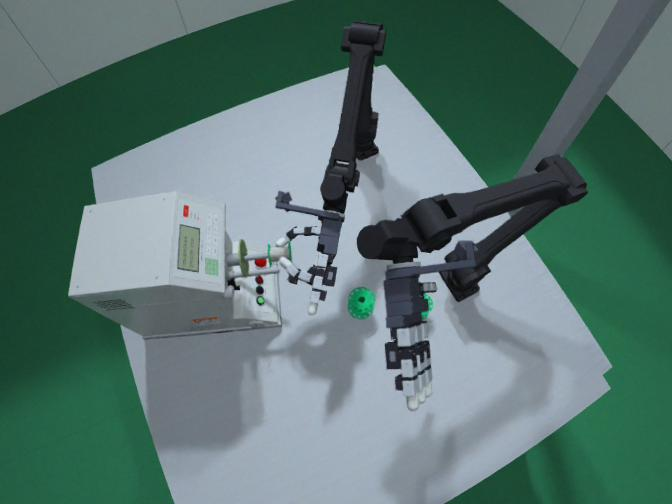

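Scaled by 7.200.

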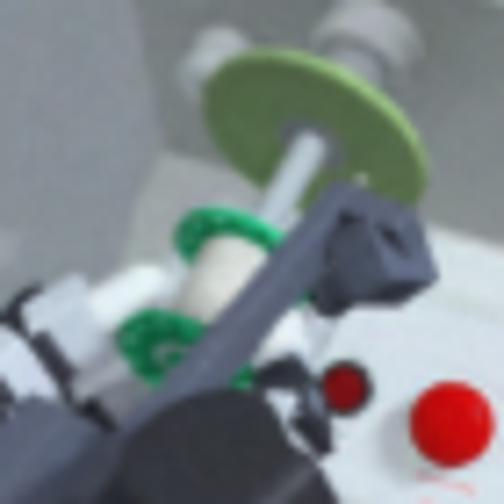

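Scaled by 4.582.

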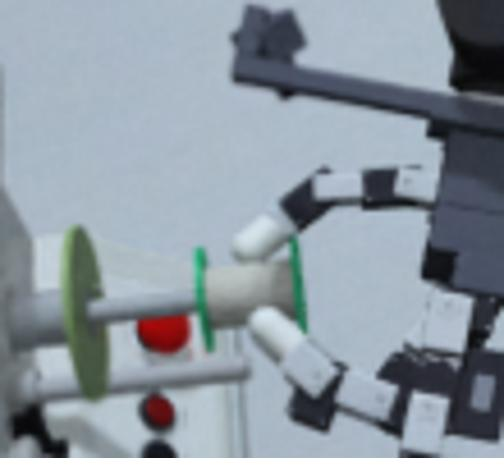

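execute_actions:
  actions:
    - [[0,0,0,0,0,0,0.754,0,0.576,0.696,0.754,0,0.576,0.696,0.754,0,0.576,0.696,0.714,0.678,0.226,0.168,0.4,-0.6,-0.0015,0.0045,0.0014,-0.0014,0.0025,-0.0078,0.33,-0.17,-0.518,0.391,0.33,0.17,-0.518,0.391,0.754,0,0.576,0.696,-0.686,0.678,-0.18,-0.25,0.2,-0.88],[0,0,0,0,0,0,0.754,0,0.576,0.696,0.754,0,0.576,0.696,0.754,0,0.576,0.696,0.714,0.678,0.226,0.168,0.4,-0.6,-0.003,0.0090,0.0034,-0.0014,0.0025,-0.0078,0.33,-0.17,-0.518,0.391,0.33,0.17,-0.518,0.391,0.754,0,0.576,0.696,-0.686,0.678,-0.18,-0.25,0.2,-0.88]]

Scene clock: 438.77 s.
left_arm: end_effector_position=(+0.2599, +0.1736, +0.4489) hand_goal=(+0.754, +0.000, +0.576, +0.696, +0.754, +0.000, +0.576, +0.696, +0.754, +0.000, +0.576, +0.696, +0.714, +0.678, +0.226, +0.168) hand_measured=(+0.760, +0.002, +0.576, +0.696, +0.760, +0.002, +0.576, +0.696, +0.760, +0.002, +0.576, +0.696, +0.718, +0.678, +0.226, +0.168) hand_current_ma=(+27, +4, +3, +0, +26, +4, +3, +0, +24, +4, +3, +0, +13, -3, -1, -1) hand_state=(goal, goal, goal, goal, goal, goal, goal, goal, goal, goal, goal, goal, goal, goal, goal, goal) hand_current_limit=0.40 hand_speed=-0.60 end_effector_quat_wxyz=(+0.397, -0.280, +0.753, +0.443) | right_arm: end_effector_position=(+0.4655, +0.4097, +0.2628) hand_goal=(+0.330, -0.170, -0.518, +0.392, +0.330, +0.170, -0.518, +0.392, +0.754, +0.000, +0.576, +0.696, -0.686, +0.678, -0.180, -0.250) hand_measured=(+0.400, -0.162, -0.510, +0.386, +0.396, +0.168, -0.500, +0.394, +0.754, +0.002, +0.574, +0.696, -0.632, +0.694, +0.052, -0.206) hand_current_ma=(+175, +6, +7, -4, +161, +0, +20, +0, +0, +1, +0, +0, +112, +26, +330, +129) hand_state=(blocked, goal, goal, goal, blocked, goal, goal, goal, goal, goal, goal, goal, blocked, goal, blocked, blocked) hand_current_limit=0.20 hand_speed=-0.88 end_effector_quat_wxyz=(-0.219, +0.663, +0.396, +0.597)
Joint positions: left_arm=[-0.062 0.924 1.081 -0.941 -1.143 -1.823] | right_arm=[0.855 1.448 0.904 0.351 -0.034 1.378]
Joint torques (N m): left_arm=[0.32 -3.49 17.47 2.03 -0.64 0.36] | right_arm=[-2.84 -13.27 12.11 3.33 0.1 -0.76]
Heat: left arm: hottest elbow 61 °C; right arm: hottest elbow 50 °C.
Hand target: left_arm +0.2625, +0.1789, +0.4787; +0.420, -0.299, +0.738, +0.434 | right_arm +0.4911, +0.4080, +0.3079; -0.202, +0.632, +0.389, +0.639
Off the commanded pose: left_arm 0.030 m, 4 deg | right_arm 0.052 m, 6 deg.
Step readings (end_effector_position of left_arm | right_arm):
0: (+0.2599, +0.1736, +0.4489) | (+0.4608, +0.4110, +0.2624)
1: (+0.2599, +0.1736, +0.4489) | (+0.4608, +0.4110, +0.2625)
2: (+0.2599, +0.1736, +0.4489) | (+0.4609, +0.4111, +0.2627)
4: (+0.2599, +0.1736, +0.4489) | (+0.4625, +0.4105, +0.2627)
8: (+0.2599, +0.1736, +0.4489) | (+0.4647, +0.4098, +0.2627)
15: (+0.2599, +0.1736, +0.4489) | (+0.4654, +0.4096, +0.2629)

execute_actions:
  actions: []
  cameras: ["cam_high","cam_head_left"]

zoom_image:
  camera: "cam_high"
  region: [240, 230, 300, 275]

zoom_image:
  camera: "cam_head_left"
  region: [240, 220, 290, 270]

Scene clock: 439.77 s.
left_arm: end_effector_position=(+0.2599, +0.1736, +0.4489) hand_goal=(+0.754, +0.000, +0.576, +0.696, +0.754, +0.000, +0.576, +0.696, +0.754, +0.000, +0.576, +0.696, +0.714, +0.678, +0.226, +0.168) hand_measured=(+0.760, +0.002, +0.576, +0.696, +0.760, +0.002, +0.576, +0.696, +0.760, +0.002, +0.576, +0.696, +0.718, +0.678, +0.226, +0.168) hand_current_ma=(+27, +4, +3, +0, +26, +4, +3, +0, +24, +4, +3, +0, +13, -3, -1, -1) hand_state=(goal, goal, goal, goal, goal, goal, goal, goal, goal, goal, goal, goal, goal, goal, goal, goal) hand_current_limit=0.40 hand_speed=-0.60 end_effector_quat_wxyz=(+0.397, -0.280, +0.753, +0.443) | right_arm: end_effector_position=(+0.4654, +0.4098, +0.2628) hand_goal=(+0.330, -0.170, -0.518, +0.392, +0.330, +0.170, -0.518, +0.392, +0.754, +0.000, +0.576, +0.696, -0.686, +0.678, -0.180, -0.250) hand_measured=(+0.400, -0.162, -0.510, +0.386, +0.396, +0.168, -0.500, +0.394, +0.754, +0.002, +0.574, +0.696, -0.632, +0.694, +0.052, -0.206) hand_current_ma=(+175, +6, +7, -4, +161, +0, +20, +0, +0, +1, +0, +0, +112, +26, +330, +129) hand_state=(blocked, goal, goal, goal, blocked, goal, goal, goal, goal, goal, goal, goal, blocked, goal, blocked, blocked) hand_current_limit=0.20 hand_speed=-0.88 end_effector_quat_wxyz=(-0.219, +0.663, +0.396, +0.597)
Joint positions: left_arm=[-0.062 0.924 1.081 -0.941 -1.143 -1.823] | right_arm=[0.855 1.448 0.904 0.351 -0.034 1.378]
Joint velocities: within noise
Joint torques (N m): left_arm=[0.26 -3.55 17.42 1.99 -0.61 0.33] | right_arm=[-3.02 -13.16 12.04 3.49 0.18 -0.74]
Heat: left arm: hottest elbow 61 °C; right arm: hottest elbow 50 °C.
Hand target: left_arm +0.2625, +0.1789, +0.4787; +0.420, -0.299, +0.738, +0.434 | right_arm +0.4910, +0.4080, +0.3079; -0.202, +0.632, +0.389, +0.639
Off the commanded pose: left_arm 0.030 m, 4 deg | right_arm 0.052 m, 6 deg.
Images, in order (width x height): cam_head_left 672x504, cam_high 672x504.

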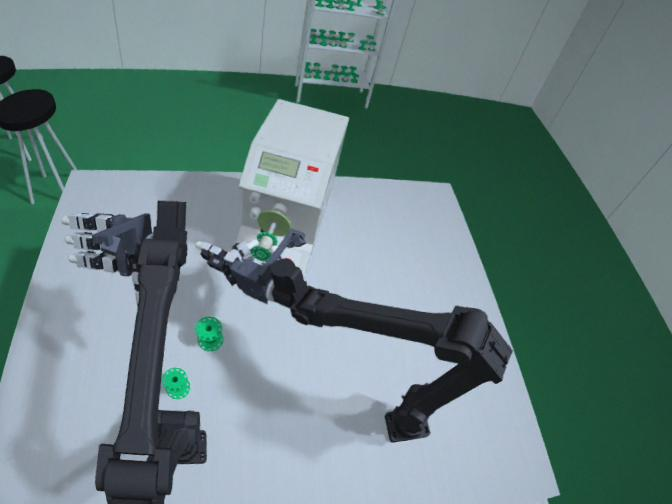

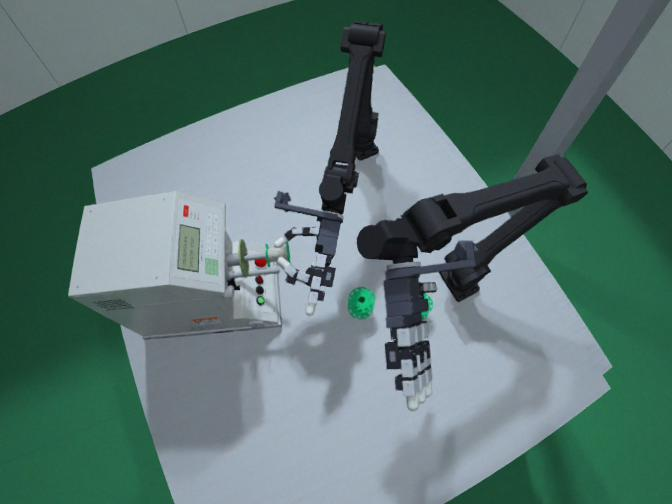

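Scaled by 8.400.

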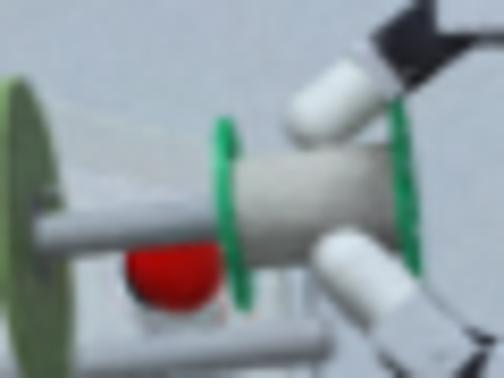

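Scaled by 10.080.

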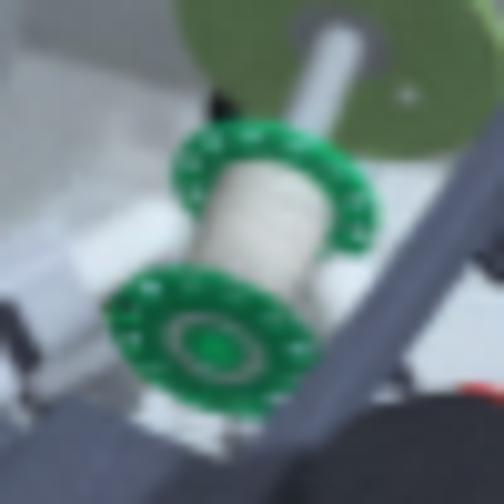

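execute_actions:
  actions:
    - [[0,0,0,0,0,0,0.754,0,0.576,0.696,0.754,0,0.576,0.696,0.754,0,0.576,0.696,0.714,0.678,0.226,0.168,0.4,-0.6,-0.0007,0.005,0.002,0,0,0,0.33,-0.17,-0.518,0.391,0.33,0.17,-0.518,0.391,0.754,0,0.576,0.696,-0.686,0.678,-0.18,-0.25,0.2,-0.88],[0,0,0,0,0,0,0.754,0,0.576,0.696,0.754,0,0.576,0.696,0.754,0,0.576,0.696,0.714,0.678,0.226,0.168,0.4,-0.6,-0.0014,0.01,0.004,0,0,0,0.33,-0.17,-0.518,0.391,0.33,0.17,-0.518,0.391,0.754,0,0.576,0.696,-0.686,0.678,-0.18,-0.25,0.2,-0.88]]

Scene clock: 441.13 s.
left_arm: end_effector_position=(+0.2599, +0.1736, +0.4489) hand_goal=(+0.754, +0.000, +0.576, +0.696, +0.754, +0.000, +0.576, +0.696, +0.754, +0.000, +0.576, +0.696, +0.714, +0.678, +0.226, +0.168) hand_measured=(+0.760, +0.002, +0.576, +0.696, +0.760, +0.002, +0.576, +0.696, +0.760, +0.002, +0.576, +0.696, +0.718, +0.678, +0.226, +0.168) hand_current_ma=(+27, +4, +3, +0, +26, +4, +3, +0, +24, +4, +3, +0, +13, -3, -1, -1) hand_state=(goal, goal, goal, goal, goal, goal, goal, goal, goal, goal, goal, goal, goal, goal, goal, goal) hand_current_limit=0.40 hand_speed=-0.60 end_effector_quat_wxyz=(+0.397, -0.280, +0.753, +0.443) | right_arm: end_effector_position=(+0.4688, +0.4079, +0.2629) hand_goal=(+0.330, -0.170, -0.518, +0.392, +0.330, +0.170, -0.518, +0.392, +0.754, +0.000, +0.576, +0.696, -0.686, +0.678, -0.180, -0.250) hand_measured=(+0.400, -0.162, -0.510, +0.386, +0.396, +0.168, -0.500, +0.394, +0.754, +0.002, +0.574, +0.696, -0.632, +0.694, +0.052, -0.206) hand_current_ma=(+175, +6, +6, -5, +161, +0, +23, +1, +0, +1, +0, +0, +112, +26, +330, +129) hand_state=(blocked, goal, goal, goal, blocked, goal, goal, goal, goal, goal, goal, goal, blocked, goal, blocked, blocked) hand_current_limit=0.20 hand_speed=-0.88 end_effector_quat_wxyz=(-0.219, +0.661, +0.399, +0.597)
Joint positions: left_arm=[-0.062 0.924 1.081 -0.941 -1.143 -1.823] | right_arm=[0.845 1.45 0.904 0.354 -0.049 1.37]
Joint torques (N m): left_arm=[0.15 -3.6 17.32 1.94 -0.64 0.34] | right_arm=[-2.84 -12.81 12.75 3.1 0.21 -0.7]
Heat: left arm: hottest elbow 61 °C; right arm: hottest elbow 50 °C.
Hand target: left_arm +0.2625, +0.1789, +0.4787; +0.420, -0.299, +0.738, +0.434 | right_arm +0.4972, +0.4059, +0.3085; -0.202, +0.632, +0.389, +0.639
Off the commanded pose: left_arm 0.030 m, 4 deg | right_arm 0.054 m, 6 deg.
Step readings (end_effector_position of left_arm | right_arm):
0: (+0.2599, +0.1736, +0.4489) | (+0.4654, +0.4098, +0.2628)
1: (+0.2599, +0.1736, +0.4489) | (+0.4656, +0.4096, +0.2628)
2: (+0.2599, +0.1736, +0.4489) | (+0.4655, +0.4097, +0.2628)
4: (+0.2599, +0.1736, +0.4489) | (+0.4662, +0.4093, +0.2628)
8: (+0.2599, +0.1736, +0.4489) | (+0.4685, +0.4080, +0.2627)
15: (+0.2599, +0.1736, +0.4489) | (+0.4688, +0.4079, +0.2629)

execute_actions:
  actions:
    - [[0,0,0,0,0,0,0.754,0,0.576,0.696,0.754,0,0.576,0.696,0.754,0,0.576,0.696,0.714,0.678,0.226,0.168,0.4,-0.6,-0.0005,0.0045,0.0045,0,0,0,0.33,-0.17,-0.518,0.391,0.33,0.17,-0.518,0.391,0.754,0,0.576,0.696,-0.686,0.678,-0.18,-0.25,0.2,-0.88],[0,0,0,0,0,0,0.754,0,0.576,0.696,0.754,0,0.576,0.696,0.754,0,0.576,0.696,0.714,0.678,0.226,0.168,0.4,-0.6,-0.001,0.009,0.009,0,0,0,0.33,-0.17,-0.518,0.391,0.33,0.17,-0.518,0.391,0.754,0,0.576,0.696,-0.686,0.678,-0.18,-0.25,0.2,-0.88]]

Scene clock: 442.43 s.
left_arm: end_effector_position=(+0.2599, +0.1736, +0.4489) hand_goal=(+0.754, +0.000, +0.576, +0.696, +0.754, +0.000, +0.576, +0.696, +0.754, +0.000, +0.576, +0.696, +0.714, +0.678, +0.226, +0.168) hand_measured=(+0.760, +0.002, +0.576, +0.696, +0.760, +0.002, +0.576, +0.696, +0.760, +0.002, +0.576, +0.696, +0.718, +0.678, +0.226, +0.168) hand_current_ma=(+27, +4, +3, +0, +26, +4, +3, +0, +24, +4, +3, +0, +13, -3, -1, -1) hand_state=(goal, goal, goal, goal, goal, goal, goal, goal, goal, goal, goal, goal, goal, goal, goal, goal) hand_current_limit=0.40 hand_speed=-0.60 end_effector_quat_wxyz=(+0.397, -0.280, +0.753, +0.443) | right_arm: end_effector_position=(+0.4728, +0.4061, +0.2621) hand_goal=(+0.330, -0.170, -0.518, +0.392, +0.330, +0.170, -0.518, +0.392, +0.754, +0.000, +0.576, +0.696, -0.686, +0.678, -0.180, -0.250) hand_measured=(+0.400, -0.162, -0.512, +0.386, +0.396, +0.168, -0.496, +0.394, +0.754, +0.002, +0.574, +0.696, -0.634, +0.694, +0.052, -0.206) hand_current_ma=(+175, +6, +3, -5, +161, +0, +28, +1, +0, +1, +0, +0, +105, +23, +330, +129) hand_state=(blocked, goal, goal, goal, blocked, goal, blocked, goal, goal, goal, goal, goal, blocked, goal, blocked, blocked) hand_current_limit=0.20 hand_speed=-0.88 end_effector_quat_wxyz=(-0.217, +0.658, +0.403, +0.598)
Joint positions: left_arm=[-0.062 0.924 1.081 -0.941 -1.143 -1.823] | right_arm=[0.835 1.455 0.904 0.359 -0.061 1.357]
Joint torques (N m): left_arm=[0.15 -3.31 17.46 1.84 -0.64 0.36] | right_arm=[-3.14 -11.93 13.45 3.04 0.24 -0.53]
Heat: left arm: hottest elbow 61 °C; right arm: hottest elbow 50 °C.
Hand target: left_arm +0.2625, +0.1789, +0.4787; +0.420, -0.299, +0.738, +0.434 | right_arm +0.5048, +0.4064, +0.3087; -0.202, +0.632, +0.389, +0.639
Off the commanded pose: left_arm 0.030 m, 4 deg | right_arm 0.057 m, 6 deg.
Step readings (end_effector_position of left_arm | right_arm):
0: (+0.2599, +0.1736, +0.4489) | (+0.4688, +0.4079, +0.2629)
1: (+0.2599, +0.1736, +0.4489) | (+0.4689, +0.4080, +0.2626)
2: (+0.2599, +0.1736, +0.4489) | (+0.4690, +0.4079, +0.2626)
4: (+0.2599, +0.1736, +0.4489) | (+0.4696, +0.4076, +0.2625)
8: (+0.2599, +0.1736, +0.4489) | (+0.4720, +0.4064, +0.2622)
15: (+0.2599, +0.1736, +0.4489) | (+0.4727, +0.4061, +0.2620)

execute_actions:
  actions:
    - [[0,0,0,0,0,0,0.754,0,0.576,0.696,0.754,0,0.576,0.696,0.754,0,0.576,0.696,0.714,0.678,0.226,0.168,0.4,-0.6,0.0017,0.0052,0.0025,0,0,0,0.33,-0.17,-0.518,0.391,0.33,0.17,-0.518,0.391,0.754,0,0.576,0.696,-0.686,0.678,-0.18,-0.25,0.2,-0.88],[0,0,0,0,0,0,0.754,0,0.576,0.696,0.754,0,0.576,0.696,0.754,0,0.576,0.696,0.714,0.678,0.226,0.168,0.4,-0.6,0.0035,0.0105,0.005,0,0,0,0.33,-0.17,-0.518,0.391,0.33,0.17,-0.518,0.391,0.754,0,0.576,0.696,-0.686,0.678,-0.18,-0.25,0.2,-0.88]]

Scene clock: 443.97 s.
left_arm: end_effector_position=(+0.2599, +0.1736, +0.4489) hand_goal=(+0.754, +0.000, +0.576, +0.696, +0.754, +0.000, +0.576, +0.696, +0.754, +0.000, +0.576, +0.696, +0.714, +0.678, +0.226, +0.168) hand_measured=(+0.760, +0.002, +0.576, +0.696, +0.760, +0.002, +0.576, +0.696, +0.760, +0.002, +0.576, +0.696, +0.718, +0.678, +0.226, +0.168) hand_current_ma=(+27, +4, +3, +0, +26, +4, +3, +0, +24, +4, +3, +0, +13, -3, -1, -1) hand_state=(goal, goal, goal, goal, goal, goal, goal, goal, goal, goal, goal, goal, goal, goal, goal, goal) hand_current_limit=0.40 hand_speed=-0.60 end_effector_quat_wxyz=(+0.397, -0.280, +0.753, +0.443) | right_arm: end_effector_position=(+0.4811, +0.4029, +0.2627) hand_goal=(+0.330, -0.170, -0.518, +0.392, +0.330, +0.170, -0.518, +0.392, +0.754, +0.000, +0.576, +0.696, -0.686, +0.678, -0.180, -0.250) hand_measured=(+0.400, -0.162, -0.514, +0.384, +0.396, +0.168, -0.496, +0.394, +0.754, +0.002, +0.574, +0.696, -0.634, +0.694, +0.052, -0.206) hand_current_ma=(+175, +6, +3, -5, +161, +0, +30, +1, +0, +1, +0, +0, +103, +23, +330, +129) hand_state=(blocked, goal, goal, goal, blocked, goal, blocked, goal, goal, goal, goal, goal, blocked, goal, blocked, blocked) hand_current_limit=0.20 hand_speed=-0.88 end_effector_quat_wxyz=(-0.216, +0.659, +0.401, +0.599)
Joint positions: left_arm=[-0.062 0.924 1.081 -0.941 -1.143 -1.823] | right_arm=[0.817 1.464 0.914 0.359 -0.074 1.356]
Joint torques (N m): left_arm=[0.32 -3.14 17.44 1.88 -0.65 0.33] | right_arm=[-3.14 -13.45 13.93 2.41 0.25 -0.58]
Heat: left arm: hottest elbow 61 °C; right arm: hottest elbow 51 °C.
Hand target: left_arm +0.2625, +0.1789, +0.4787; +0.420, -0.299, +0.738, +0.434 | right_arm +0.5113, +0.4053, +0.3120; -0.202, +0.632, +0.389, +0.639
Off the commanded pose: left_arm 0.030 m, 4 deg | right_arm 0.058 m, 6 deg.
Step readings (end_effector_position of left_arm | right_arm):
0: (+0.2599, +0.1736, +0.4489) | (+0.4728, +0.4061, +0.2621)
1: (+0.2599, +0.1736, +0.4489) | (+0.4727, +0.4062, +0.2621)
2: (+0.2599, +0.1736, +0.4489) | (+0.4728, +0.4061, +0.2621)
4: (+0.2599, +0.1736, +0.4489) | (+0.4734, +0.4057, +0.2621)
8: (+0.2599, +0.1736, +0.4489) | (+0.4776, +0.4040, +0.2626)
15: (+0.2599, +0.1736, +0.4489) | (+0.4811, +0.4029, +0.2627)

execute_actions:
  actions:
    - [[0,0,0,0,0,0,0.754,0,0.576,0.696,0.754,0,0.576,0.696,0.754,0,0.576,0.696,0.714,0.678,0.226,0.168,0.4,-0.6,0.0006,0.0055,0.0042,0,0,0,0.33,-0.17,-0.518,0.391,0.33,0.17,-0.518,0.391,0.754,0,0.576,0.696,-0.686,0.678,-0.18,-0.25,0.2,-0.88],[0,0,0,0,0,0,0.754,0,0.576,0.696,0.754,0,0.576,0.696,0.754,0,0.576,0.696,0.714,0.678,0.226,0.168,0.4,-0.6,0.0012,0.011,0.0083,0,0,0,0.33,-0.17,-0.518,0.391,0.33,0.17,-0.518,0.391,0.754,0,0.576,0.696,-0.686,0.678,-0.18,-0.25,0.2,-0.88]]

Scene clock: 445.03 s.
left_arm: end_effector_position=(+0.2599, +0.1736, +0.4489) hand_goal=(+0.754, +0.000, +0.576, +0.696, +0.754, +0.000, +0.576, +0.696, +0.754, +0.000, +0.576, +0.696, +0.714, +0.678, +0.226, +0.168) hand_measured=(+0.760, +0.002, +0.576, +0.696, +0.760, +0.002, +0.576, +0.696, +0.760, +0.002, +0.576, +0.696, +0.718, +0.678, +0.226, +0.168) hand_current_ma=(+27, +4, +3, +0, +26, +4, +3, +0, +24, +4, +3, +0, +13, -3, -1, -1) hand_state=(goal, goal, goal, goal, goal, goal, goal, goal, goal, goal, goal, goal, goal, goal, goal, goal) hand_current_limit=0.40 hand_speed=-0.60 end_effector_quat_wxyz=(+0.397, -0.280, +0.753, +0.443) | right_arm: end_effector_position=(+0.4901, +0.3997, +0.2631) hand_goal=(+0.330, -0.170, -0.518, +0.392, +0.330, +0.170, -0.518, +0.392, +0.754, +0.000, +0.576, +0.696, -0.686, +0.678, -0.180, -0.250) hand_measured=(+0.400, -0.162, -0.514, +0.384, +0.396, +0.168, -0.496, +0.394, +0.754, +0.002, +0.574, +0.696, -0.634, +0.694, +0.052, -0.206) hand_current_ma=(+175, +6, +2, -6, +161, +0, +30, +1, +0, +1, +0, +0, +103, +23, +330, +129) hand_state=(blocked, goal, goal, goal, blocked, goal, blocked, goal, goal, goal, goal, goal, blocked, goal, blocked, blocked) hand_current_limit=0.20 hand_speed=-0.88 end_effector_quat_wxyz=(-0.214, +0.660, +0.398, +0.600)
Joint positions: left_arm=[-0.062 0.924 1.081 -0.941 -1.143 -1.823] | right_arm=[0.801 1.474 0.926 0.359 -0.084 1.355]
Joint torques (N m): left_arm=[0.67 -2.9 17.43 1.98 -0.62 0.34] | right_arm=[-2.84 -13.39 14.04 2.39 0.11 -0.55]
Heat: left arm: hottest elbow 61 °C; right arm: hottest elbow 51 °C.
Hand target: left_arm +0.2625, +0.1789, +0.4787; +0.420, -0.299, +0.738, +0.434 | right_arm +0.5194, +0.4051, +0.3136; -0.202, +0.632, +0.389, +0.639
Off the commanded pose: left_arm 0.030 m, 4 deg | right_arm 0.059 m, 6 deg.
Step readings (end_effector_position of left_arm | right_arm):
0: (+0.2599, +0.1736, +0.4489) | (+0.4811, +0.4029, +0.2627)
1: (+0.2599, +0.1736, +0.4489) | (+0.4811, +0.4029, +0.2627)
2: (+0.2599, +0.1736, +0.4489) | (+0.4812, +0.4029, +0.2624)
4: (+0.2599, +0.1736, +0.4489) | (+0.4821, +0.4028, +0.2628)
8: (+0.2599, +0.1736, +0.4489) | (+0.4878, +0.4005, +0.2630)
15: (+0.2599, +0.1736, +0.4489) | (+0.4901, +0.3997, +0.2631)


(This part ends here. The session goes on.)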